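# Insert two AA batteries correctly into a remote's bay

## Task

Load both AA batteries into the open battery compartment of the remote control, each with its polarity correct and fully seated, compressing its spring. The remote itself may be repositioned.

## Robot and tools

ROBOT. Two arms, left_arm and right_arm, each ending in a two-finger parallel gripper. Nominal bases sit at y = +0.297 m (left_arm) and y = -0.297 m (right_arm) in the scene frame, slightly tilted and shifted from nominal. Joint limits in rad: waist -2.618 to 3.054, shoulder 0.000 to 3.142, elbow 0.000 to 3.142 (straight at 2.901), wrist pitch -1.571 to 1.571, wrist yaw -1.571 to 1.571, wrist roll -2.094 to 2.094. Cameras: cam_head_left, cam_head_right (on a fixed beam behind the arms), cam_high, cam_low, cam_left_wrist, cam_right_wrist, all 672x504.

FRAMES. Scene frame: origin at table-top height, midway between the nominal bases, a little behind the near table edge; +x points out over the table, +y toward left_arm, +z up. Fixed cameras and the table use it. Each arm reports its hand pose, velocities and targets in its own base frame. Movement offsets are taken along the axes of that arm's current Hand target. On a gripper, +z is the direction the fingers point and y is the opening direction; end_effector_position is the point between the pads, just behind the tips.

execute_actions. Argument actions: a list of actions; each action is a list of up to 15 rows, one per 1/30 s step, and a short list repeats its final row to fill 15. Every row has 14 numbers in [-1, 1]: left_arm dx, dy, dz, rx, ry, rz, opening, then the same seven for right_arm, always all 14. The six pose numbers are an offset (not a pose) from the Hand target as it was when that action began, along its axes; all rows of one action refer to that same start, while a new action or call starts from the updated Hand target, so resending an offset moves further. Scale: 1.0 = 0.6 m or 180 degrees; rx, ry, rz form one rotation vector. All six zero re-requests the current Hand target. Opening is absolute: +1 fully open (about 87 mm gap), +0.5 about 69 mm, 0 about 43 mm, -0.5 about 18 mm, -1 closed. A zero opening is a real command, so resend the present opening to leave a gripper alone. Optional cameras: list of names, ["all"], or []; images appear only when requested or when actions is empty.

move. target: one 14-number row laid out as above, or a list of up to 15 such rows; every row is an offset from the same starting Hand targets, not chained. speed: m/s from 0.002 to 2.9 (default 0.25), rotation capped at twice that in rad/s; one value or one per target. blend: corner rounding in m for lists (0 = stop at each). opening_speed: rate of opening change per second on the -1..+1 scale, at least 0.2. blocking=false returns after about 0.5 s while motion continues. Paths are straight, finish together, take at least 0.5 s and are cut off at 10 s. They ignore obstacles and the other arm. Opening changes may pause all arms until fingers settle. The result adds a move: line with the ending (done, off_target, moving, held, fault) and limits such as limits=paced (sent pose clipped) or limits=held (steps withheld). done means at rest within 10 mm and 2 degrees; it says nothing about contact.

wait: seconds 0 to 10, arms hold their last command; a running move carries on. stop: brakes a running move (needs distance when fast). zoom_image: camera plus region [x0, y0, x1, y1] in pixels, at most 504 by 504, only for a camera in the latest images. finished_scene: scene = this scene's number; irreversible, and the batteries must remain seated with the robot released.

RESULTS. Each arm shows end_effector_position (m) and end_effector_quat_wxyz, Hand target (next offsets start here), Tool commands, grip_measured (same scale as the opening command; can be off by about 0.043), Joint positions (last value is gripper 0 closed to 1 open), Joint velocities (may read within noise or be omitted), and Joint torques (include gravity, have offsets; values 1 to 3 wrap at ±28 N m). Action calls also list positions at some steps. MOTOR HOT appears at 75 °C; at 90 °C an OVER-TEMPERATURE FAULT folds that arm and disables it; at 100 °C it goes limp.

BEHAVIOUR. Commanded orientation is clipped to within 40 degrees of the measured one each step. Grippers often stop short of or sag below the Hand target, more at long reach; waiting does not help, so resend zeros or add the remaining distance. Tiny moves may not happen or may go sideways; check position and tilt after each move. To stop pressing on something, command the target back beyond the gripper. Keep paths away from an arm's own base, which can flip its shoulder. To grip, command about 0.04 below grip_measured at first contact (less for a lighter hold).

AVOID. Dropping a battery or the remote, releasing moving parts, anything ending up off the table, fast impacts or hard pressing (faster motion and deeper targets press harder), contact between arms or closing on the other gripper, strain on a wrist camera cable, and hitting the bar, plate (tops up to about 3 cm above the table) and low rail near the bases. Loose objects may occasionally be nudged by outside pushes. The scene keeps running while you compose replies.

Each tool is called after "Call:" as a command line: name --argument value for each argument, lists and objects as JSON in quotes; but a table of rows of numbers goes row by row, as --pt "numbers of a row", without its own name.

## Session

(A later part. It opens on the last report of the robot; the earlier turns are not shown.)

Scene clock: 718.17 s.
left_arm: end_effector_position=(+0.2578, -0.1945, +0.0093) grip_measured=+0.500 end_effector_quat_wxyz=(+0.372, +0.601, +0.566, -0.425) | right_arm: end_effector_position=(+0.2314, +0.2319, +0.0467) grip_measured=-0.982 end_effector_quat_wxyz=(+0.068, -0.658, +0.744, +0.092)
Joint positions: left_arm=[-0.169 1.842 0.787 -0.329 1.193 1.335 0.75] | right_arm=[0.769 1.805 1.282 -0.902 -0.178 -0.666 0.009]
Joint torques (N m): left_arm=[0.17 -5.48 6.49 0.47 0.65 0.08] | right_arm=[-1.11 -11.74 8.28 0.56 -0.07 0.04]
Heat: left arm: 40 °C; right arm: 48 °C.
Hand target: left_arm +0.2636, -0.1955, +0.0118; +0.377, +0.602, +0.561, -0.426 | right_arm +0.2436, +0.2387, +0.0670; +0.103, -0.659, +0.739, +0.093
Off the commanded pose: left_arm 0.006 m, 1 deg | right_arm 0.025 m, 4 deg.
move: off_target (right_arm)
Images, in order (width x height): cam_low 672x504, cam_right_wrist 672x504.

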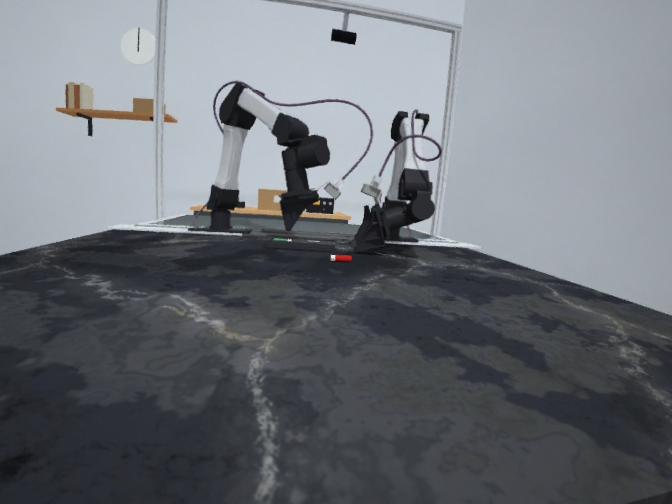

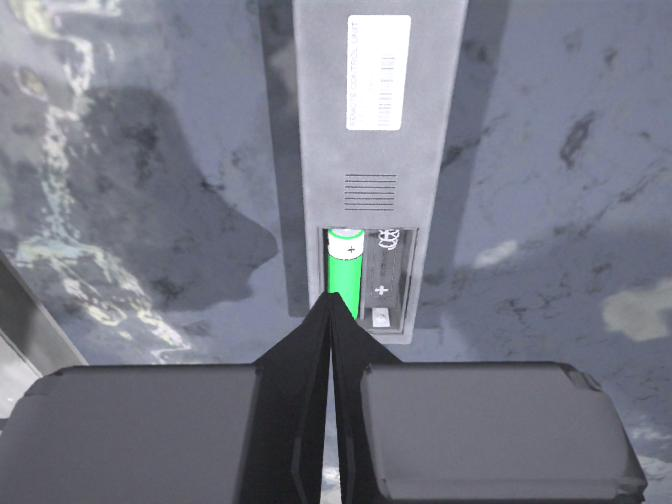

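Call:
move --target '[0,0,0,0,0,0,0.5,0.0425,0.0143,0.0237,0,0,0,-1]' --speed 0.08 --cameras '["cam_right_wrist","cam_low"]'

Call:
zoom_image --camera "cam_low" --region '[250, 190, 350, 260]'

Call:
zoom_image --camera "cam_right_wrist" --region '[270, 140, 430, 320]'

Scene clock: 728.37 s.
left_arm: end_effector_position=(+0.2578, -0.1945, +0.0093) grip_measured=+0.500 end_effector_quat_wxyz=(+0.372, +0.601, +0.566, -0.425) | right_arm: end_effector_position=(+0.2242, +0.2148, +0.0355) grip_measured=-0.982 end_effector_quat_wxyz=(+0.070, -0.658, +0.744, +0.091)
Joint positions: left_arm=[-0.169 1.842 0.787 -0.329 1.193 1.335 0.75] | right_arm=[0.747 1.753 1.172 -0.843 -0.178 -0.687 0.009]
Joint torques (N m): left_arm=[0.18 -5.48 6.48 0.48 0.65 0.08] | right_arm=[-1.25 -11.44 5.26 0.87 -0.13 0.03]
Heat: left arm: 40 °C; right arm: 52 °C.
Hand target: left_arm +0.2636, -0.1955, +0.0118; +0.377, +0.602, +0.561, -0.426 | right_arm +0.2326, +0.2191, +0.0462; +0.103, -0.659, +0.739, +0.093
Off the commanded pose: left_arm 0.006 m, 1 deg | right_arm 0.015 m, 4 deg.
move: off_target (right_arm)
Images, in order (width x height): cam_low 672x504, cam_right_wrist 672x504.

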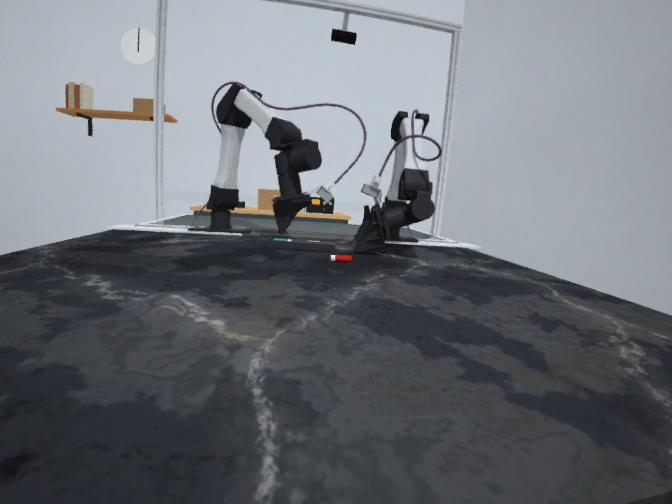

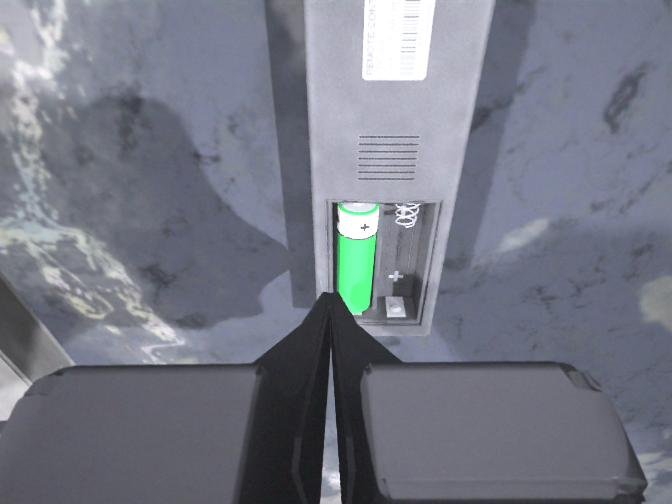

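Scaled by 5.040.

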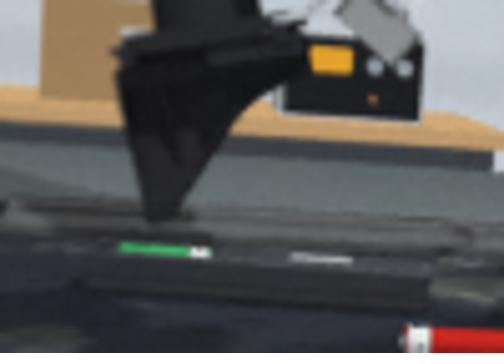

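Scaled by 2.800.

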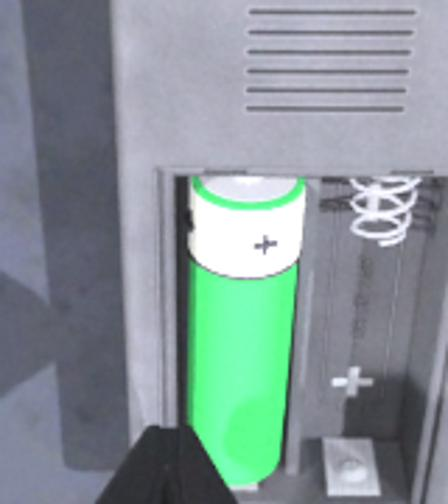

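Call:
move --target '[0,0,0,0,0,0,0.5,0.0085,-0.0155,0.012,0,0,0,-1]' --speed 0.06 --cameras '["cam_right_wrist"]'

Scene clock: 736.93 s.
left_arm: end_effector_position=(+0.2578, -0.1945, +0.0093) grip_measured=+0.500 end_effector_quat_wxyz=(+0.372, +0.601, +0.566, -0.425) | right_arm: end_effector_position=(+0.2363, +0.2122, +0.0356) grip_measured=-0.982 end_effector_quat_wxyz=(+0.085, -0.657, +0.743, +0.089)
Joint positions: left_arm=[-0.169 1.842 0.787 -0.329 1.193 1.335 0.75] | right_arm=[0.718 1.753 1.172 -0.818 -0.178 -0.715 0.009]
Joint torques (N m): left_arm=[0.17 -5.46 6.49 0.47 0.65 0.08] | right_arm=[-0.99 -8.91 4.97 0.92 -0.21 0.07]
Heat: left arm: 40 °C; right arm: 55 °C.
Hand target: left_arm +0.2636, -0.1955, +0.0118; +0.377, +0.602, +0.561, -0.426 | right_arm +0.2416, +0.2151, +0.0379; +0.103, -0.659, +0.739, +0.093
Off the commanded pose: left_arm 0.006 m, 1 deg | right_arm 0.006 m, 2 deg.
move: done
Images, in order (width x height): cam_right_wrist 672x504.

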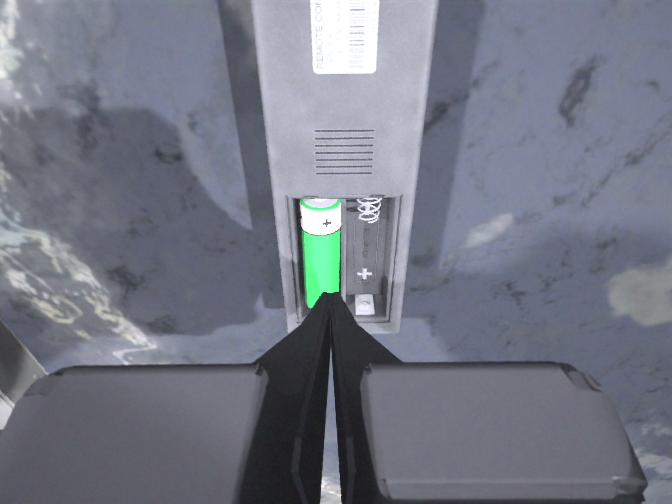

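Call:
move --target '[0,0,0,0,0,0,0.5,0.012,0.009,0.048,0,0,0,-1]' --speed 0.05 --cameras '["cam_right_wrist","cam_low"]'

Call:
zoom_image --camera "cam_low" --region '[250, 190, 350, 260]'

Call:
zoom_image --camera "cam_right_wrist" --region '[270, 160, 430, 340]'

Scene clock: 743.80 s.
left_arm: end_effector_position=(+0.2578, -0.1945, +0.0093) grip_measured=+0.500 end_effector_quat_wxyz=(+0.372, +0.601, +0.566, -0.425) | right_arm: end_effector_position=(+0.2330, +0.2092, +0.0240) grip_measured=-0.982 end_effector_quat_wxyz=(+0.090, -0.658, +0.743, +0.089)
Joint positions: left_arm=[-0.169 1.842 0.787 -0.329 1.193 1.335 0.75] | right_arm=[0.718 1.744 1.112 -0.757 -0.178 -0.716 0.009]
Joint torques (N m): left_arm=[0.17 -5.48 6.49 0.47 0.65 0.08] | right_arm=[0.42 -5.09 2.78 1.57 -0.17 0.2]
Heat: left arm: 39 °C; right arm: 55 °C.
Hand target: left_arm +0.2636, -0.1955, +0.0118; +0.377, +0.602, +0.561, -0.426 | right_arm +0.2364, +0.2167, +0.0083; +0.103, -0.659, +0.739, +0.093
Off the commanded pose: left_arm 0.006 m, 1 deg | right_arm 0.018 m, 2 deg.
move: off_target (right_arm)
Images, in order (width x height): cam_low 672x504, cam_right_wrist 672x504.

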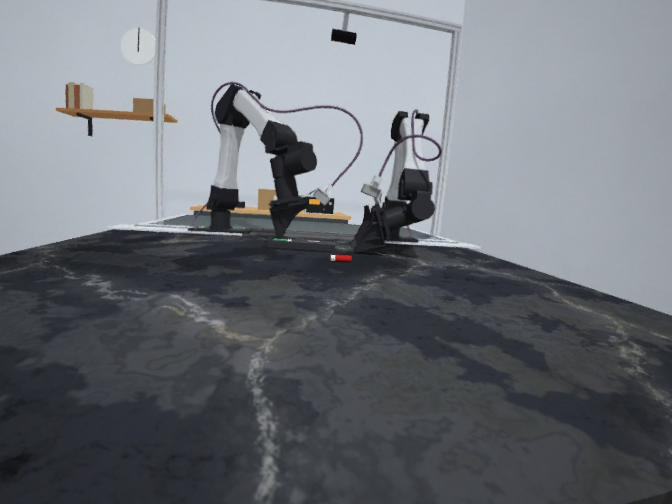

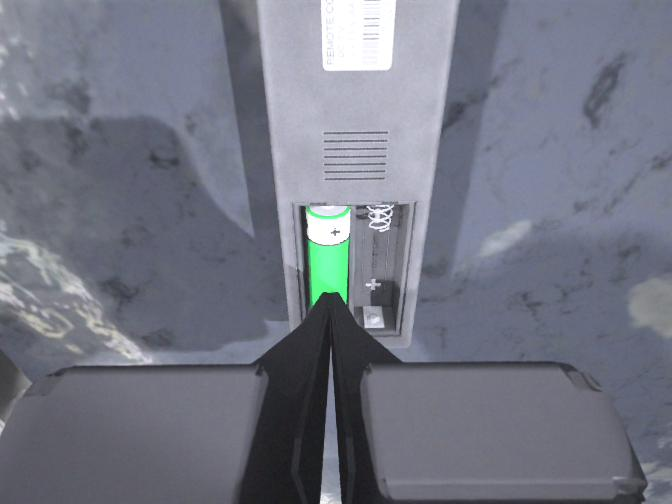

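Scaled by 5.040.

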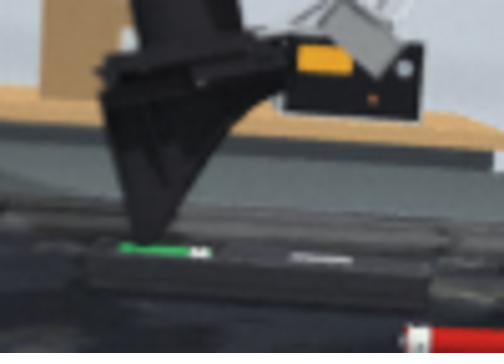

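Scaled by 2.800.

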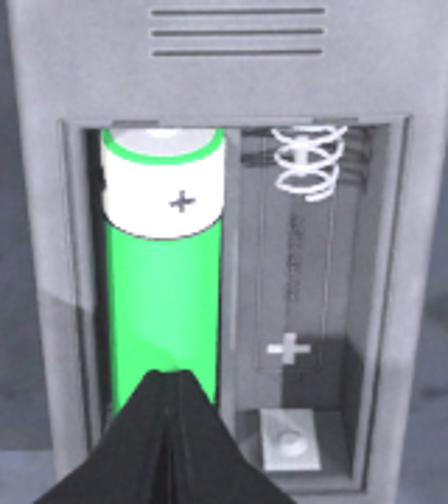

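Call:
move --pt "0.02 0 -0.05 0 0 0 0.5 -0.0363 0 -0.1455 0 0 0 -1" --pt "0.0375 0 -0.0927 0 0 0 0.5 -0.1923 -0.2367 -0.0928 -0.0076 -0.1444 -0.0149 -1" --speed '[0.1,0.2]' --blend '[0.02,0]'

Call:
move --target '[0,0,0,0,0,0,0.5,0,0,0,0,0,0,-0.1]' --cameras '["cam_right_wrist","cam_low"]'

Scene clock: 761.00 s.
left_arm: end_effector_position=(+0.2643, -0.1375, +0.0106) grip_measured=+0.500 end_effector_quat_wxyz=(+0.377, +0.600, +0.561, -0.427) | right_arm: end_effector_position=(+0.3746, +0.2863, +0.0855) grip_measured=-0.982 end_effector_quat_wxyz=(+0.235, -0.635, +0.695, +0.243)
Joint positions: left_arm=[0.041 1.976 0.967 -0.911 1.189 1.915 0.75] | right_arm=[0.504 2.08 1.727 -0.82 -0.579 -0.856 0.009]
Joint torques (N m): left_arm=[0.27 -6.02 5.72 -0.38 0.45 0.11] | right_arm=[-0.54 -9.59 8.94 1.26 -0.54 0.03]
Heat: left arm: 39 °C; right arm: 51 °C.
Hand target: left_arm +0.2686, -0.1358, +0.0105; +0.377, +0.602, +0.561, -0.426 | right_arm +0.3884, +0.2956, +0.0935; +0.261, -0.640, +0.680, +0.245
Off the commanded pose: left_arm 0.005 m, 0 deg | right_arm 0.018 m, 3 deg.
move: off_target (right_arm)

Scene clock: 761.50 s.
left_arm: end_effector_position=(+0.2644, -0.1375, +0.0106) grip_measured=+0.500 end_effector_quat_wxyz=(+0.377, +0.600, +0.561, -0.427) | right_arm: end_effector_position=(+0.3745, +0.2864, +0.0855) grip_measured=-0.100 end_effector_quat_wxyz=(+0.235, -0.635, +0.695, +0.243)
Joint positions: left_arm=[0.041 1.977 0.967 -0.911 1.189 1.916 0.75] | right_arm=[0.504 2.08 1.727 -0.82 -0.58 -0.856 0.45]
Joint torques (N m): left_arm=[0.27 -6 5.72 -0.39 0.45 0.07] | right_arm=[-0.57 -9.62 8.95 1.27 -0.53 0.02]
Heat: left arm: 39 °C; right arm: 51 °C.
Hand target: left_arm +0.2688, -0.1358, +0.0104; +0.377, +0.602, +0.561, -0.426 | right_arm +0.3884, +0.2956, +0.0935; +0.261, -0.640, +0.680, +0.245
Off the commanded pose: left_arm 0.005 m, 0 deg | right_arm 0.018 m, 3 deg.
move: off_target (right_arm)
Images, in order (width x height): cam_low 672x504, cam_right_wrist 672x504.

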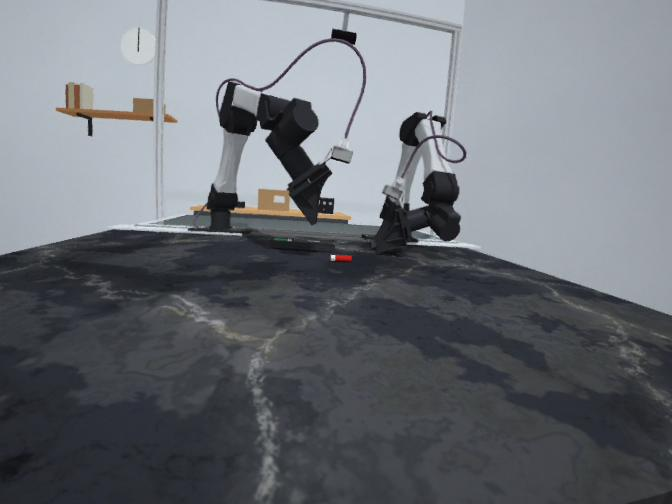

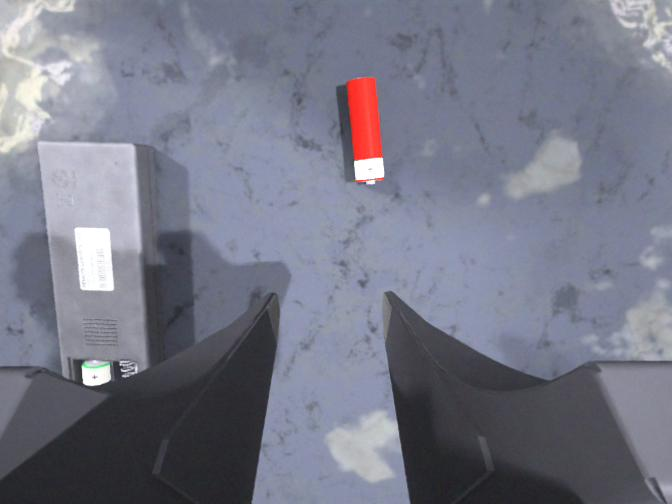

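Call:
move --target '[0,0,0,0,0,0,0.5,-0.0017,-0.018,0.1305,-0.0205,0,-0.0227,-0.1]' --speed 0.15 --cameras '["cam_right_wrist"]'

Scene clock: 777.77 s.
left_arm: end_effector_position=(+0.2644, -0.1375, +0.0106) grip_measured=+0.500 end_effector_quat_wxyz=(+0.377, +0.600, +0.561, -0.427) | right_arm: end_effector_position=(+0.3919, +0.3353, +0.0279) grip_measured=-0.100 end_effector_quat_wxyz=(-0.224, +0.665, -0.666, -0.254)
Joint positions: left_arm=[0.041 1.977 0.967 -0.911 1.189 1.916 0.75] | right_arm=[0.57 2.318 1.883 -0.754 -0.59 -0.881 0.45]
Joint torques (N m): left_arm=[0.27 -5.98 5.71 -0.39 0.45 0.07] | right_arm=[0.13 -11.52 8.87 1.22 -0.55 0.04]
Heat: left arm: 39 °C; right arm: 52 °C.
Hand target: left_arm +0.2688, -0.1358, +0.0104; +0.377, +0.602, +0.561, -0.426 | right_arm +0.4025, +0.3479, +0.0358; -0.249, +0.672, -0.649, -0.257
Off the commanded pose: left_arm 0.005 m, 0 deg | right_arm 0.018 m, 4 deg.
move: off_target (right_arm)
Images, in order (width x height): cam_right_wrist 672x504.

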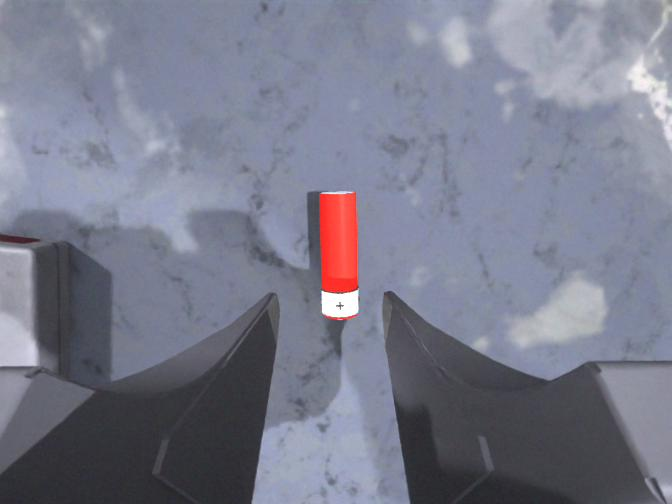

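Call:
move --target '[0,0,0,0,0,0,0.5,0.0298,0,0.0405,0,0,0,-0.1]' --speed 0.08 --cameras '["cam_right_wrist"]'

Scene clock: 787.20 s.
left_arm: end_effector_position=(+0.2644, -0.1375, +0.0106) grip_measured=+0.500 end_effector_quat_wxyz=(+0.377, +0.600, +0.561, -0.427) | right_arm: end_effector_position=(+0.4032, +0.3426, +0.0101) grip_measured=-0.100 end_effector_quat_wxyz=(-0.242, +0.666, -0.660, -0.250)
Joint positions: left_arm=[0.041 1.977 0.967 -0.911 1.189 1.916 0.75] | right_arm=[0.57 2.357 1.868 -0.661 -0.59 -0.881 0.45]
Joint torques (N m): left_arm=[0.27 -6 5.72 -0.39 0.45 0.07] | right_arm=[0.66 -11.75 5.78 1.3 -0.51 0.1]
Heat: left arm: 39 °C; right arm: 55 °C.
Hand target: left_arm +0.2688, -0.1358, +0.0104; +0.377, +0.602, +0.561, -0.426 | right_arm +0.4025, +0.3509, +0.0059; -0.249, +0.672, -0.649, -0.257
Off the commanded pose: left_arm 0.005 m, 0 deg | right_arm 0.009 m, 2 deg.
move: done
Images, in order (width x height): cam_right_wrist 672x504.

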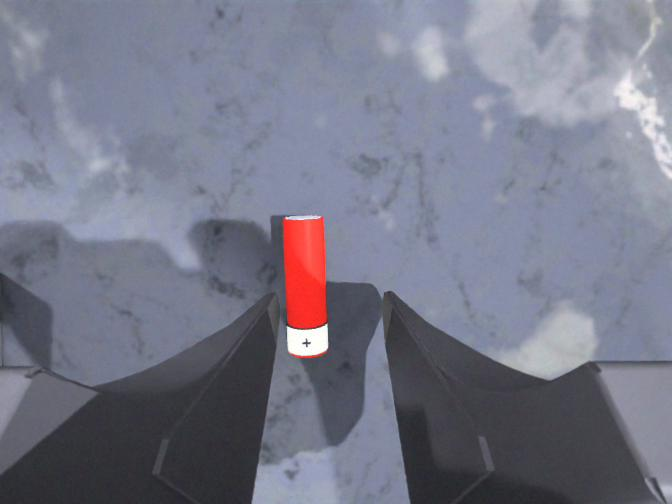

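Call:
move --target '[0,0,0,0,0,0,0.5,0,0.0217,0,0,0,0,-0.1]' --speed 0.06 --cameras '["cam_right_wrist"]'

Scene clock: 793.27 s.
left_arm: end_effector_position=(+0.2644, -0.1375, +0.0106) grip_measured=+0.500 end_effector_quat_wxyz=(+0.377, +0.600, +0.561, -0.427) | right_arm: end_effector_position=(+0.3995, +0.3485, +0.0066) grip_measured=-0.100 end_effector_quat_wxyz=(-0.257, +0.669, -0.648, -0.258)
Joint positions: left_arm=[0.041 1.977 0.967 -0.911 1.189 1.916 0.75] | right_arm=[0.576 2.34 1.807 -0.583 -0.613 -0.88 0.45]
Joint torques (N m): left_arm=[0.27 -6.04 5.75 -0.39 0.46 0.07] | right_arm=[1.47 -14.46 4.01 1.07 -0.18 0.25]
Heat: left arm: 39 °C; right arm: 56 °C.
Hand target: left_arm +0.2688, -0.1358, +0.0104; +0.377, +0.602, +0.561, -0.426 | right_arm +0.3894, +0.3504, +0.0060; -0.249, +0.672, -0.649, -0.257
Off the commanded pose: left_arm 0.005 m, 0 deg | right_arm 0.010 m, 1 deg.
move: done
Images, in order (width x height): cam_right_wrist 672x504.

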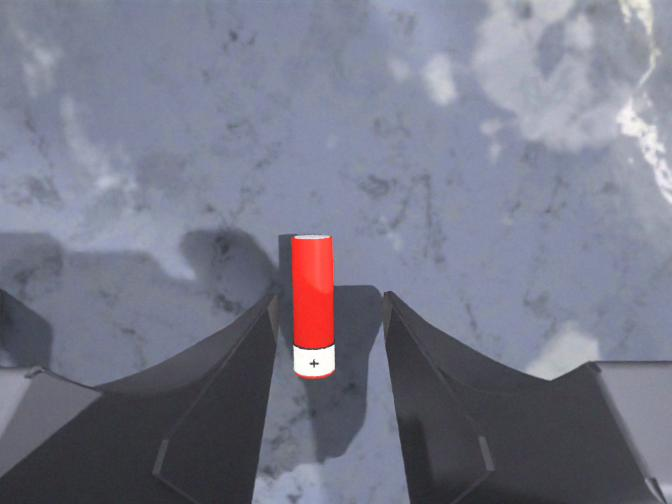

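Call:
move --target '[0,0,0,0,0,0,0.5,-0.0008,0.006,-0.0262,0,0,0,-0.1]' --speed 0.06 --cameras '["cam_right_wrist"]'

Scene clock: 798.93 s.
left_arm: end_effector_position=(+0.2644, -0.1375, +0.0106) grip_measured=+0.500 end_effector_quat_wxyz=(+0.377, +0.600, +0.561, -0.427) | right_arm: end_effector_position=(+0.3931, +0.3447, +0.0072) grip_measured=-0.100 end_effector_quat_wxyz=(-0.253, +0.668, -0.650, -0.260)
Joint positions: left_arm=[0.041 1.977 0.967 -0.911 1.189 1.916 0.75] | right_arm=[0.576 2.317 1.77 -0.579 -0.615 -0.88 0.45]
Joint torques (N m): left_arm=[0.28 -6 5.75 -0.39 0.46 0.07] | right_arm=[0.03 -16.4 4.56 0.68 -0.24 0.08]
Heat: left arm: 39 °C; right arm: 58 °C.
Hand target: left_arm +0.2688, -0.1358, +0.0104; +0.377, +0.602, +0.561, -0.426 | right_arm +0.3862, +0.3402, +0.0180; -0.249, +0.672, -0.649, -0.257
Off the commanded pose: left_arm 0.005 m, 0 deg | right_arm 0.014 m, 1 deg.
move: off_target (right_arm)
Images, in order (width x height): cam_right_wrist 672x504.

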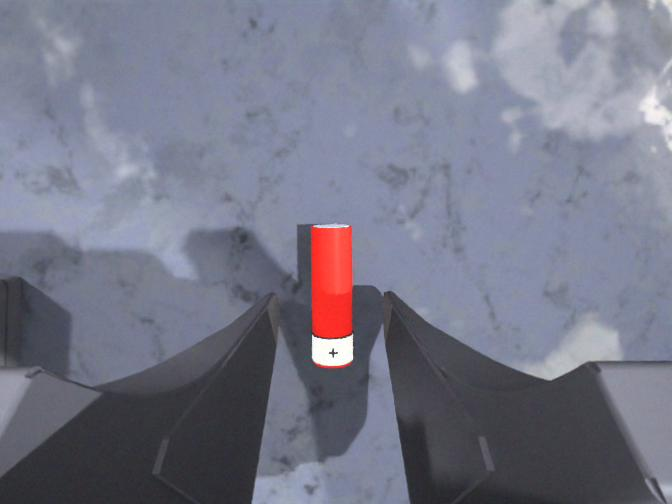

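Call:
move --target '[0,0,0,0,0,0,0.5,-0.0017,0.002,-0.012,0,0,0,-0.1]' --speed 0.06

Scene clock: 803.83 s.
left_arm: end_effector_position=(+0.2644, -0.1375, +0.0106) grip_measured=+0.500 end_effector_quat_wxyz=(+0.377, +0.600, +0.561, -0.427) | right_arm: end_effector_position=(+0.3876, +0.3409, +0.0071) grip_measured=-0.100 end_effector_quat_wxyz=(-0.244, +0.669, -0.652, -0.261)
Joint positions: left_arm=[0.041 1.977 0.967 -0.911 1.189 1.916 0.75] | right_arm=[0.576 2.307 1.76 -0.6 -0.615 -0.885 0.45]
Joint torques (N m): left_arm=[0.24 -6.04 5.74 -0.39 0.45 0.07] | right_arm=[-0.51 -17.02 4.89 0.74 -0.27 0.1]
Heat: left arm: 39 °C; right arm: 60 °C.
Hand target: left_arm +0.2688, -0.1358, +0.0104; +0.377, +0.602, +0.561, -0.426 | right_arm +0.3851, +0.3361, +0.0239; -0.249, +0.672, -0.649, -0.257
Off the commanded pose: left_arm 0.005 m, 0 deg | right_arm 0.018 m, 1 deg.
move: off_target (right_arm)

Call:
move --target '[0,0,0,0,0,0,0.5,-0.0067,-0.01,-0.0074,0,0,0,-0.1]' --speed 0.06 --cameras '["cam_right_wrist"]'

Scene clock: 809.77 s.
left_arm: end_effector_position=(+0.2644, -0.1375, +0.0106) grip_measured=+0.500 end_effector_quat_wxyz=(+0.377, +0.600, +0.561, -0.427) | right_arm: end_effector_position=(+0.3834, +0.3380, +0.0074) grip_measured=-0.100 end_effector_quat_wxyz=(-0.233, +0.671, -0.653, -0.263)
Joint positions: left_arm=[0.041 1.977 0.967 -0.911 1.189 1.916 0.75] | right_arm=[0.576 2.307 1.769 -0.635 -0.615 -0.894 0.45]
Joint torques (N m): left_arm=[0.27 -6 5.72 -0.39 0.46 0.07] | right_arm=[-1.2 -15.82 7.83 0.62 -0.3 0.08]
Heat: left arm: 39 °C; right arm: 64 °C.
Hand target: left_arm +0.2688, -0.1358, +0.0104; +0.377, +0.602, +0.561, -0.426 | right_arm +0.3911, +0.3363, +0.0299; -0.249, +0.672, -0.649, -0.257
Off the commanded pose: left_arm 0.005 m, 0 deg | right_arm 0.024 m, 2 deg.
move: off_target (right_arm)
Images, in order (width x height): cam_right_wrist 672x504.

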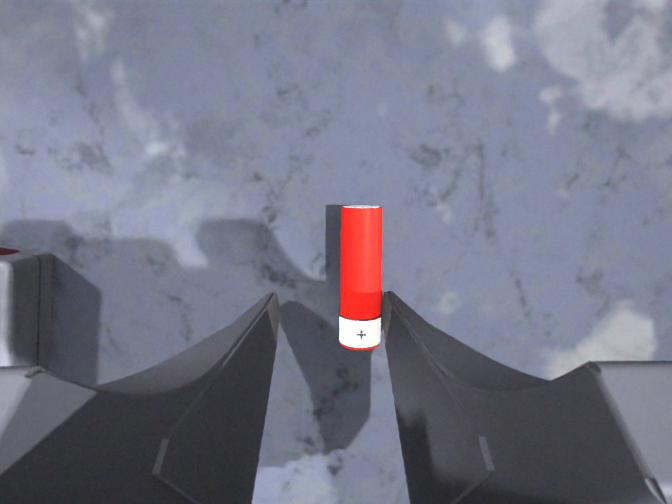

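Call:
move --target '[0,0,0,0,0,0,0.5,-0.0234,-0.0033,-0.0359,0,0,0,-0.1]' --speed 0.08

Scene clock: 815.23 s.
left_arm: end_effector_position=(+0.2644, -0.1375, +0.0106) grip_measured=+0.500 end_effector_quat_wxyz=(+0.377, +0.600, +0.561, -0.427) | right_arm: end_effector_position=(+0.3768, +0.3266, +0.0151) grip_measured=-0.100 end_effector_quat_wxyz=(-0.203, +0.665, -0.667, -0.268)
Joint positions: left_arm=[0.041 1.977 0.967 -0.911 1.189 1.916 0.75] | right_arm=[0.564 2.307 1.818 -0.755 -0.615 -0.9 0.45]
Joint torques (N m): left_arm=[0.27 -6 5.74 -0.4 0.47 0.07] | right_arm=[-0.99 -18.33 8.64 0.8 -0.36 0.02]
Heat: left arm: 39 °C; right arm: 66 °C.
Hand target: left_arm +0.2688, -0.1358, +0.0104; +0.377, +0.602, +0.561, -0.426 | right_arm +0.3932, +0.3324, +0.0553; -0.249, +0.672, -0.649, -0.257
Off the commanded pose: left_arm 0.005 m, 0 deg | right_arm 0.044 m, 6 deg.
move: off_target (right_arm)

Call:
move --target '[0,0,0,0,0,0,0.5,-0.03,0,-0.035,0,0,0,-0.1]' --speed 0.08 --cameras '["cam_right_wrist"]'

Scene clock: 820.07 s.
left_arm: end_effector_position=(+0.2644, -0.1375, +0.0106) grip_measured=+0.500 end_effector_quat_wxyz=(+0.377, +0.600, +0.561, -0.427) | right_arm: end_effector_position=(+0.3792, +0.3281, +0.0450) grip_measured=-0.100 end_effector_quat_wxyz=(-0.205, +0.666, -0.666, -0.268)
Joint positions: left_arm=[0.041 1.977 0.967 -0.911 1.189 1.916 0.75] | right_arm=[0.564 2.289 1.907 -0.857 -0.615 -0.901 0.45]
Joint torques (N m): left_arm=[0.25 -6.02 5.72 -0.39 0.45 0.08] | right_arm=[-1.06 -17.89 8.66 0.85 -0.35 0.02]
Heat: left arm: 39 °C; right arm: 69 °C.
Hand target: left_arm +0.2688, -0.1358, +0.0104; +0.377, +0.602, +0.561, -0.426 | right_arm +0.3931, +0.3318, +0.0830; -0.249, +0.672, -0.649, -0.257
Off the commanded pose: left_arm 0.005 m, 0 deg | right_arm 0.041 m, 6 deg.
move: off_target (right_arm)
Images, in order (width x height): cam_right_wrist 672x504.

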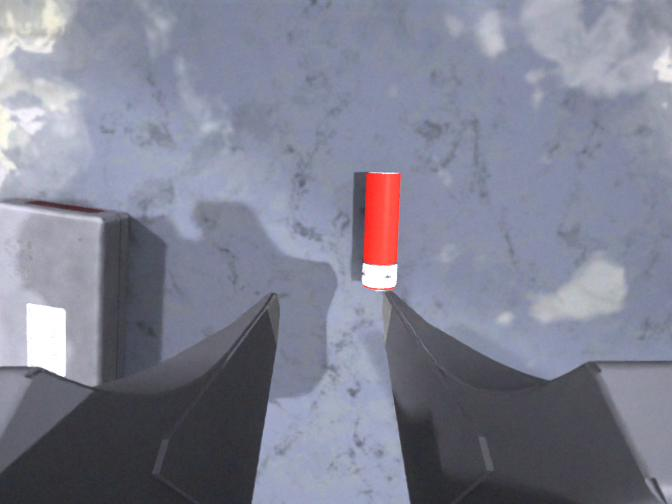

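Call:
move --target '[0,0,0,0,0,0,0.5,0.0618,0.0027,0.113,0,0,0,-0.1]' --speed 0.1 --cameras '["cam_right_wrist"]'

Scene clock: 827.63 s.
left_arm: end_effector_position=(+0.2644, -0.1375, +0.0106) grip_measured=+0.500 end_effector_quat_wxyz=(+0.377, +0.600, +0.561, -0.427) | right_arm: end_effector_position=(+0.3898, +0.3442, +0.0130) grip_measured=-0.100 end_effector_quat_wxyz=(-0.245, +0.672, -0.649, -0.257)
Joint positions: left_arm=[0.041 1.977 0.967 -0.911 1.189 1.916 0.75] | right_arm=[0.582 2.311 1.793 -0.625 -0.606 -0.888 0.45]
Joint torques (N m): left_arm=[0.27 -6 5.71 -0.39 0.46 0.07] | right_arm=[0.62 -11.48 5.74 1.33 -0.29 0.32]
Heat: left arm: 39 °C; right arm: 70 °C.
Hand target: left_arm +0.2688, -0.1358, +0.0104; +0.377, +0.602, +0.561, -0.426 | right_arm +0.3910, +0.3494, +0.0078; -0.249, +0.672, -0.649, -0.257
Off the commanded pose: left_arm 0.005 m, 0 deg | right_arm 0.007 m, 1 deg.
move: done
Images, in order (width x height): cam_right_wrist 672x504.

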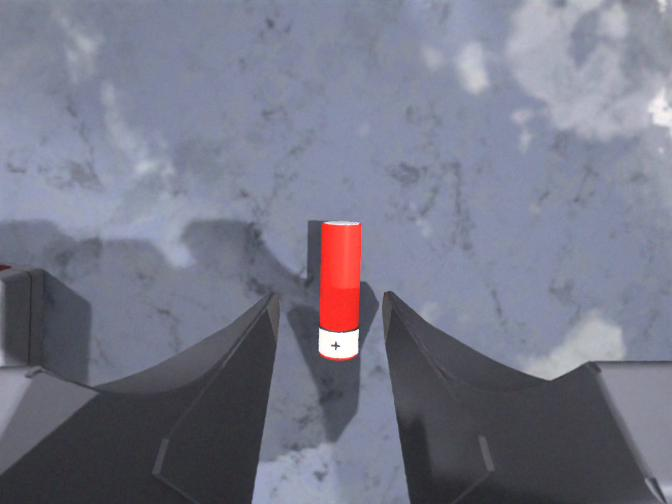

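Call:
move --target '[0,0,0,0,0,0,0.5,0,0,0,0,0,0,-0.69]' --speed 0.05 --opening_speed 0.4

Scene clock: 832.20 s.
left_arm: end_effector_position=(+0.2644, -0.1375, +0.0106) grip_measured=+0.500 end_effector_quat_wxyz=(+0.377, +0.600, +0.561, -0.427) | right_arm: end_effector_position=(+0.3900, +0.3442, +0.0130) grip_measured=-0.602 end_effector_quat_wxyz=(-0.245, +0.672, -0.649, -0.257)
Joint positions: left_arm=[0.041 1.977 0.967 -0.911 1.189 1.916 0.75] | right_arm=[0.582 2.311 1.793 -0.624 -0.606 -0.888 0.199]
Joint torques (N m): left_arm=[0.25 -6.01 5.72 -0.4 0.46 0.07] | right_arm=[0.53 -11.44 5.74 1.32 -0.29 0.32]
Heat: left arm: 39 °C; right arm: 68 °C.
Hand target: left_arm +0.2688, -0.1358, +0.0104; +0.377, +0.602, +0.561, -0.426 | right_arm +0.3910, +0.3494, +0.0077; -0.249, +0.672, -0.649, -0.257
Off the commanded pose: left_arm 0.005 m, 0 deg | right_arm 0.007 m, 0 deg.
move: done

Call:
move --pt "0 0 0 0 0 0 0.5 -0.0235 0.0458 -0.203 0 0 0 -0.69" --pt "-0.073 0.003 0.1718 0 0 0 0.5 0.0712 0.2265 -0.2927 0.0149 0.139 0.0165 -0.69" --speed '[0.15,0.15]' --blend '[0.03,0]' --cameras '["cam_left_wrist","cam_right_wrist"]'

Scene clock: 845.90 s.
left_arm: end_effector_position=(+0.2575, -0.2458, +0.0087) grip_measured=+0.500 end_effector_quat_wxyz=(+0.363, +0.595, +0.568, -0.437) | right_arm: end_effector_position=(+0.2630, +0.1951, +0.0990) grip_measured=-0.602 end_effector_quat_wxyz=(-0.097, +0.690, -0.710, -0.100)
Joint positions: left_arm=[-0.339 1.857 0.744 0.072 1.147 0.931 0.75] | right_arm=[0.615 1.724 1.396 -1.079 -0.228 -0.907 0.199]
Joint torques (N m): left_arm=[-0.51 -8.88 4.14 1.37 0.36 -0.07] | right_arm=[0.51 -11.41 5.46 0.55 -0.09 0.32]
Heat: left arm: 39 °C; right arm: 67 °C.
Hand target: left_arm +0.2609, -0.2474, +0.0149; +0.377, +0.602, +0.561, -0.426 | right_arm +0.2603, +0.1956, +0.1097; -0.111, +0.689, -0.710, -0.097
Off the commanded pose: left_arm 0.007 m, 2 deg | right_arm 0.011 m, 2 deg.
move: off_target (right_arm)
Images, in order (width x height): cam_left_wrist 672x504, cam_right_wrist 672x504.

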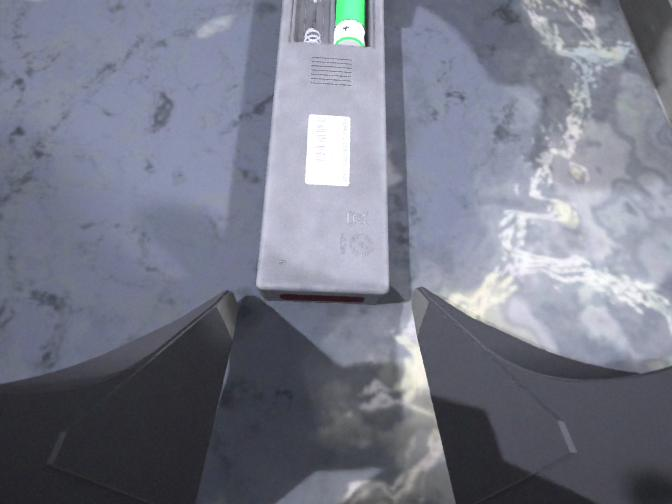

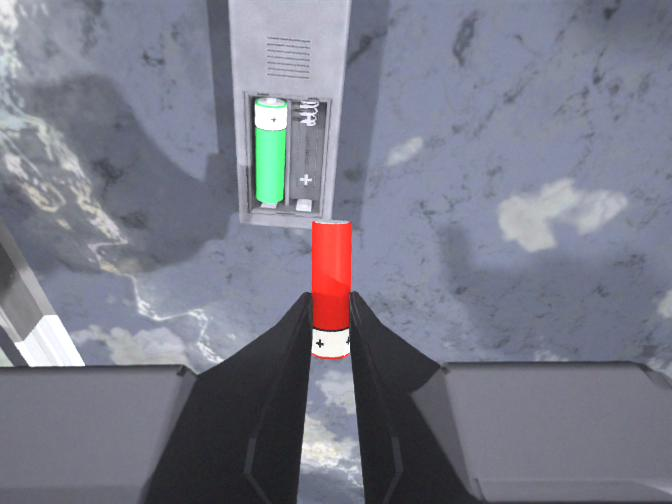

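Call:
move --target '[-0.0075,0,0.0185,0,0,0,0.5,0,0,0,0,0,0,-0.69]' --speed 0.08

Call:
move --target '[0,0,0,0,0,0,0.03,0,0,0,0,0,0,-0.69]' --speed 0.08 --opening_speed 0.5 --cameras '["cam_right_wrist"]'

Call:
zoom_image --camera "cam_right_wrist" --region '[220, 70, 380, 240]'

Scene clock: 853.20 s.
left_arm: end_effector_position=(+0.2570, -0.2578, +0.0104) grip_measured=+0.500 end_effector_quat_wxyz=(+0.365, +0.597, +0.567, -0.435) | right_arm: end_effector_position=(+0.2630, +0.1951, +0.0990) grip_measured=-0.602 end_effector_quat_wxyz=(-0.097, +0.690, -0.710, -0.100)
Joint positions: left_arm=[-0.378 1.857 0.738 0.152 1.124 0.856 0.75] | right_arm=[0.615 1.724 1.396 -1.079 -0.228 -0.907 0.199]
Joint torques (N m): left_arm=[-0.49 -8.43 4.19 1.48 0.33 -0.06] | right_arm=[0.51 -11.38 5.42 0.54 -0.1 0.31]
Heat: left arm: 40 °C; right arm: 68 °C.
Hand target: left_arm +0.2600, -0.2593, +0.0153; +0.377, +0.602, +0.561, -0.426 | right_arm +0.2603, +0.1956, +0.1097; -0.111, +0.689, -0.710, -0.097
Off the commanded pose: left_arm 0.006 m, 2 deg | right_arm 0.011 m, 2 deg.
move: off_target (right_arm)

Scene clock: 854.37 s.
left_arm: end_effector_position=(+0.2573, -0.2579, +0.0106) grip_measured=+0.100 end_effector_quat_wxyz=(+0.365, +0.597, +0.567, -0.435) | right_arm: end_effector_position=(+0.2630, +0.1951, +0.0990) grip_measured=-0.602 end_effector_quat_wxyz=(-0.097, +0.690, -0.710, -0.100)
Joint positions: left_arm=[-0.378 1.857 0.738 0.154 1.124 0.855 0.55] | right_arm=[0.615 1.724 1.396 -1.079 -0.228 -0.907 0.199]
Joint torques (N m): left_arm=[-0.49 -8.4 4.14 1.45 0.33 -0.06] | right_arm=[0.5 -11.36 5.39 0.55 -0.08 0.32]
Heat: left arm: 41 °C; right arm: 68 °C.
Hand target: left_arm +0.2599, -0.2593, +0.0153; +0.377, +0.602, +0.561, -0.426 | right_arm +0.2603, +0.1956, +0.1097; -0.111, +0.689, -0.710, -0.097
Off the commanded pose: left_arm 0.006 m, 2 deg | right_arm 0.011 m, 2 deg.
move: off_target (right_arm)
Images, in order (width x height): cam_right_wrist 672x504.

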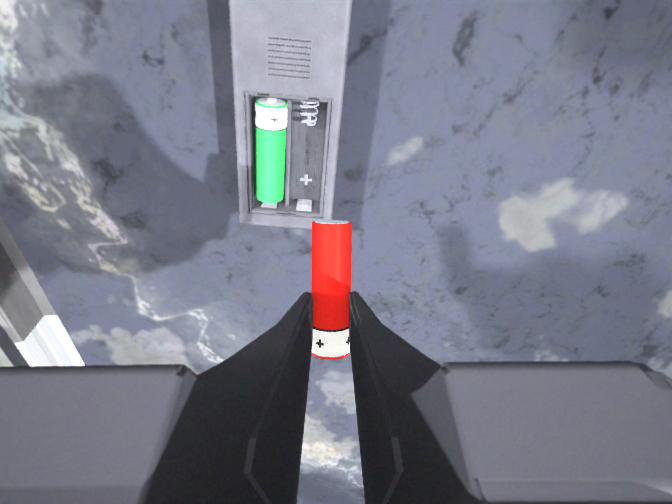

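Scaled by 2.965.

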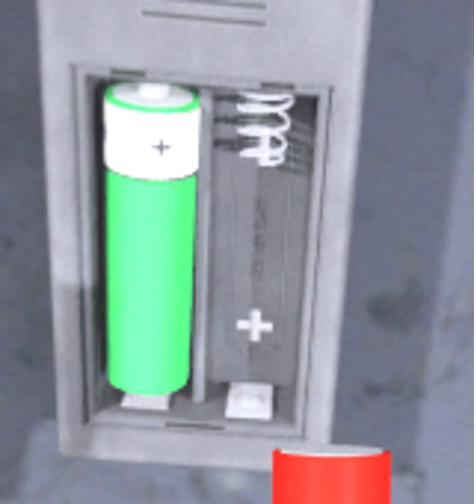

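Call:
move --target '[0,0,0,0,0,0,0.03,0.0207,0.0178,0.1065,0.0065,0,0.0212,-0.69]' --speed 0.1 --cameras '["cam_right_wrist","cam_low"]'

Call:
zoom_image --camera "cam_right_wrist" --region '[260, 130, 420, 300]'

Scene clock: 874.77 s.
left_arm: end_effector_position=(+0.2573, -0.2579, +0.0106) grip_measured=+0.100 end_effector_quat_wxyz=(+0.365, +0.597, +0.567, -0.435) | right_arm: end_effector_position=(+0.2474, +0.1972, +0.0421) grip_measured=-0.602 end_effector_quat_wxyz=(+0.098, -0.664, +0.735, +0.096)
Joint positions: left_arm=[-0.378 1.857 0.738 0.154 1.124 0.855 0.55] | right_arm=[0.651 1.721 1.16 -0.827 -0.207 -0.8 0.199]
Joint torques (N m): left_arm=[-0.5 -8.4 4.16 1.45 0.34 -0.05] | right_arm=[0.68 -8.58 5.27 0.92 -0.05 0.32]
Heat: left arm: 42 °C; right arm: 67 °C.
Hand target: left_arm +0.2599, -0.2593, +0.0153; +0.377, +0.602, +0.561, -0.426 | right_arm +0.2508, +0.2028, +0.0449; +0.115, -0.663, +0.734, +0.093
Off the commanded pose: left_arm 0.006 m, 2 deg | right_arm 0.007 m, 2 deg.
move: done
Images, in order (width x height): cam_low 672x504, cam_right_wrist 672x504.

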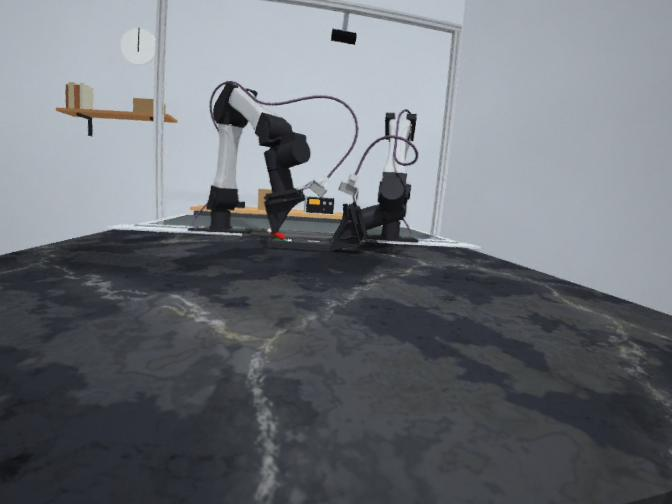

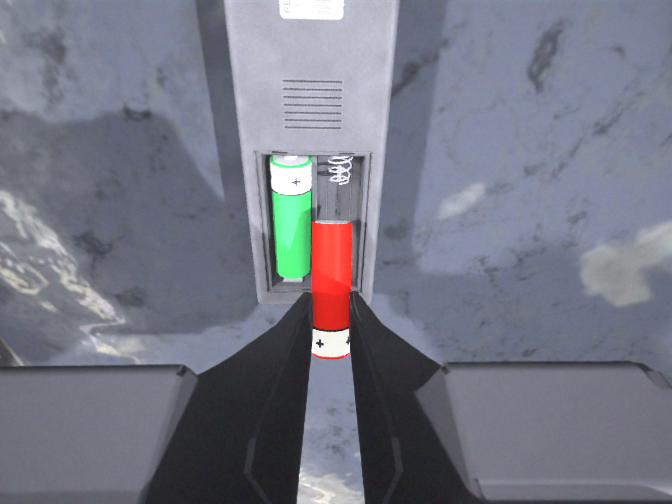

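Scaled by 2.965.

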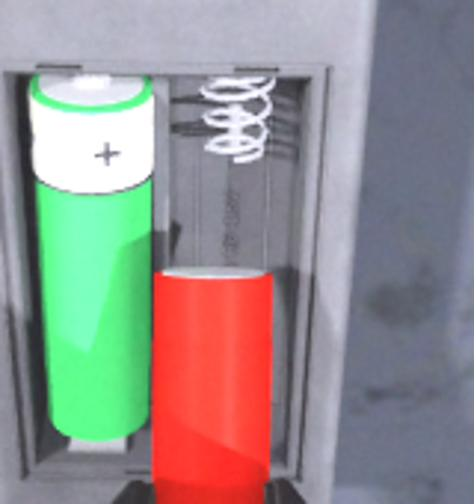

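Call:
move --target '[0,0,0,0,0,0,0.03,0.0003,-0.0055,0.0293,0,0,0,-0.69]' --speed 0.06 --cameras '["cam_right_wrist","cam_low"]'

Call:
zoom_image --camera "cam_right_wrist" --region '[260, 130, 420, 300]'

Call:
zoom_image --camera "cam_low" --region '[250, 190, 350, 260]'

Scene clock: 885.93 s.
left_arm: end_effector_position=(+0.2574, -0.2579, +0.0106) grip_measured=+0.100 end_effector_quat_wxyz=(+0.365, +0.597, +0.567, -0.435) | right_arm: end_effector_position=(+0.2515, +0.2019, +0.0317) grip_measured=-0.602 end_effector_quat_wxyz=(+0.107, -0.664, +0.734, +0.095)
Joint positions: left_arm=[-0.378 1.857 0.738 0.154 1.124 0.855 0.55] | right_arm=[0.655 1.741 1.138 -0.767 -0.206 -0.796 0.199]
Joint torques (N m): left_arm=[-0.51 -8.4 4.15 1.44 0.34 -0.06] | right_arm=[0.68 -6.48 5.41 1 -0.06 0.32]
Heat: left arm: 43 °C; right arm: 63 °C.
Hand target: left_arm +0.2599, -0.2593, +0.0153; +0.377, +0.602, +0.561, -0.426 | right_arm +0.2548, +0.2073, +0.0280; +0.115, -0.663, +0.734, +0.093
Off the commanded pose: left_arm 0.006 m, 2 deg | right_arm 0.007 m, 1 deg.
move: done
Images, in order (width x height): cam_low 672x504, cam_right_wrist 672x504.

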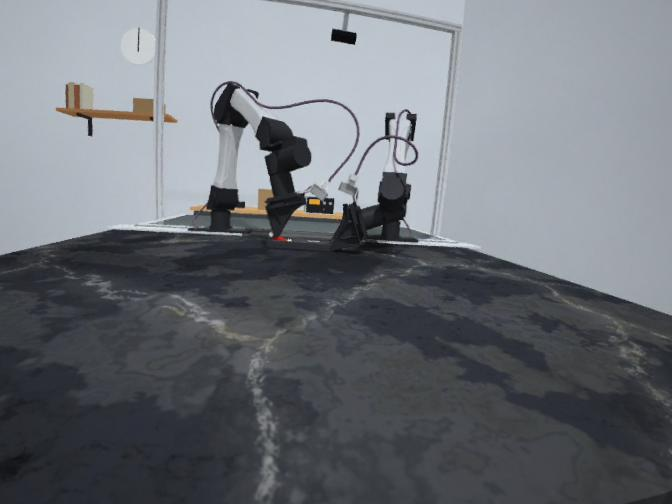

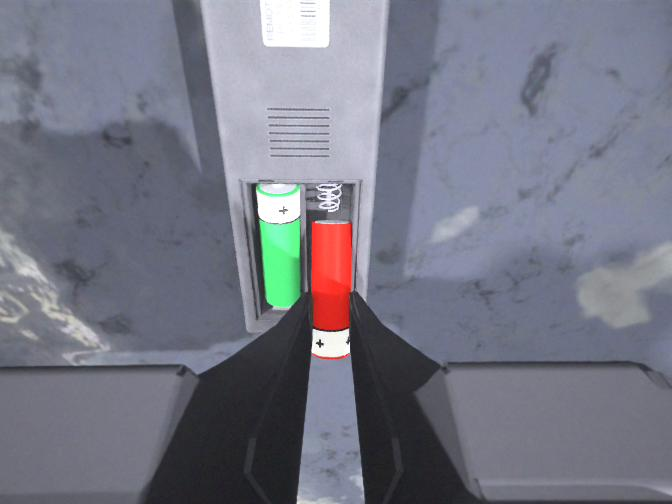

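Scaled by 2.965.

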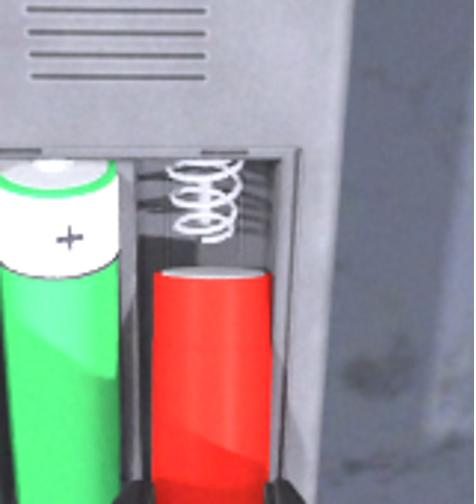

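Scaled by 5.040.

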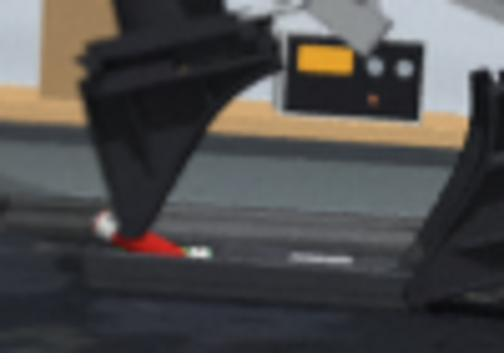

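Call:
move --target '[0,0,0,0,0,0,0.03,-0.0213,0,0.01,0,0,0,-0.69]' --speed 0.05 --cameras '["cam_right_wrist","cam_low"]'

Call:
zoom_image --camera "cam_right_wrist" --region '[260, 160, 420, 330]'

Call:
zoom_image --camera "cam_low" --region '[250, 190, 350, 260]'

Scene clock: 896.93 s.
left_arm: end_effector_position=(+0.2574, -0.2579, +0.0105) grip_measured=+0.100 end_effector_quat_wxyz=(+0.365, +0.597, +0.567, -0.434) | right_arm: end_effector_position=(+0.2487, +0.2073, +0.0262) grip_measured=-0.602 end_effector_quat_wxyz=(+0.100, -0.663, +0.736, +0.089)
Joint positions: left_arm=[-0.378 1.857 0.738 0.154 1.124 0.855 0.55] | right_arm=[0.681 1.763 1.143 -0.757 -0.188 -0.767 0.199]
Joint torques (N m): left_arm=[-0.47 -8.4 4.15 1.45 0.34 -0.06] | right_arm=[1.1 -5.44 7.65 0.96 -0.19 0.34]
Heat: left arm: 44 °C; right arm: 60 °C.
Hand target: left_arm +0.2600, -0.2593, +0.0153; +0.377, +0.602, +0.561, -0.426 | right_arm +0.2564, +0.2213, +0.0261; +0.115, -0.663, +0.734, +0.093
Off the commanded pose: left_arm 0.006 m, 2 deg | right_arm 0.016 m, 2 deg.
move: off_target (right_arm)
Images, in order (width x height): cam_low 672x504, cam_right_wrist 672x504.

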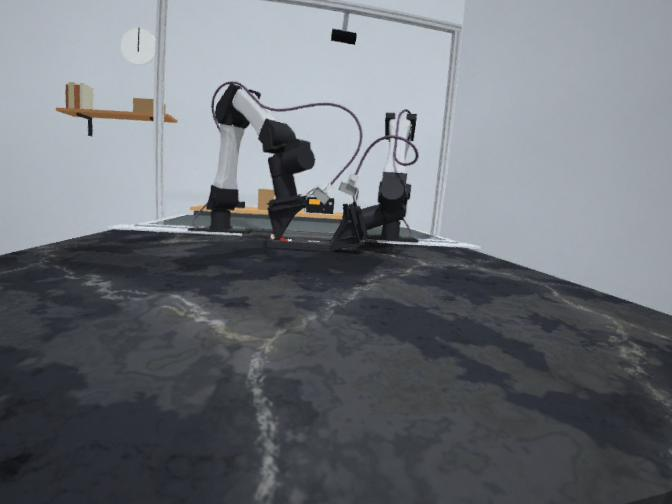

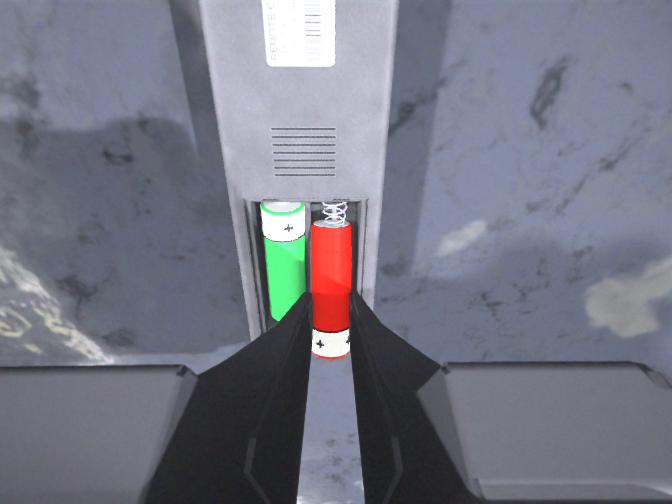

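Scaled by 2.965.

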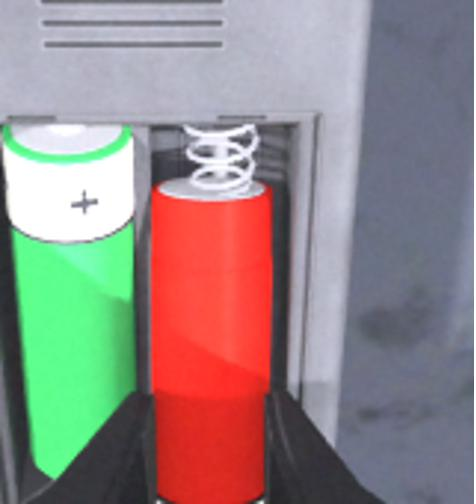

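Scaled by 5.040.

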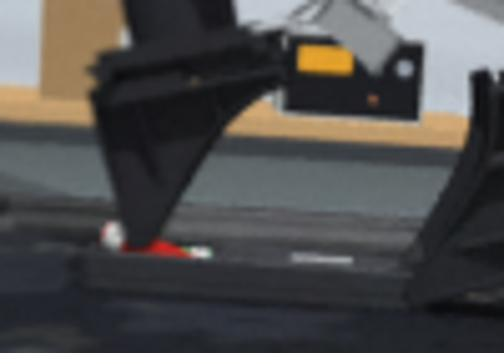

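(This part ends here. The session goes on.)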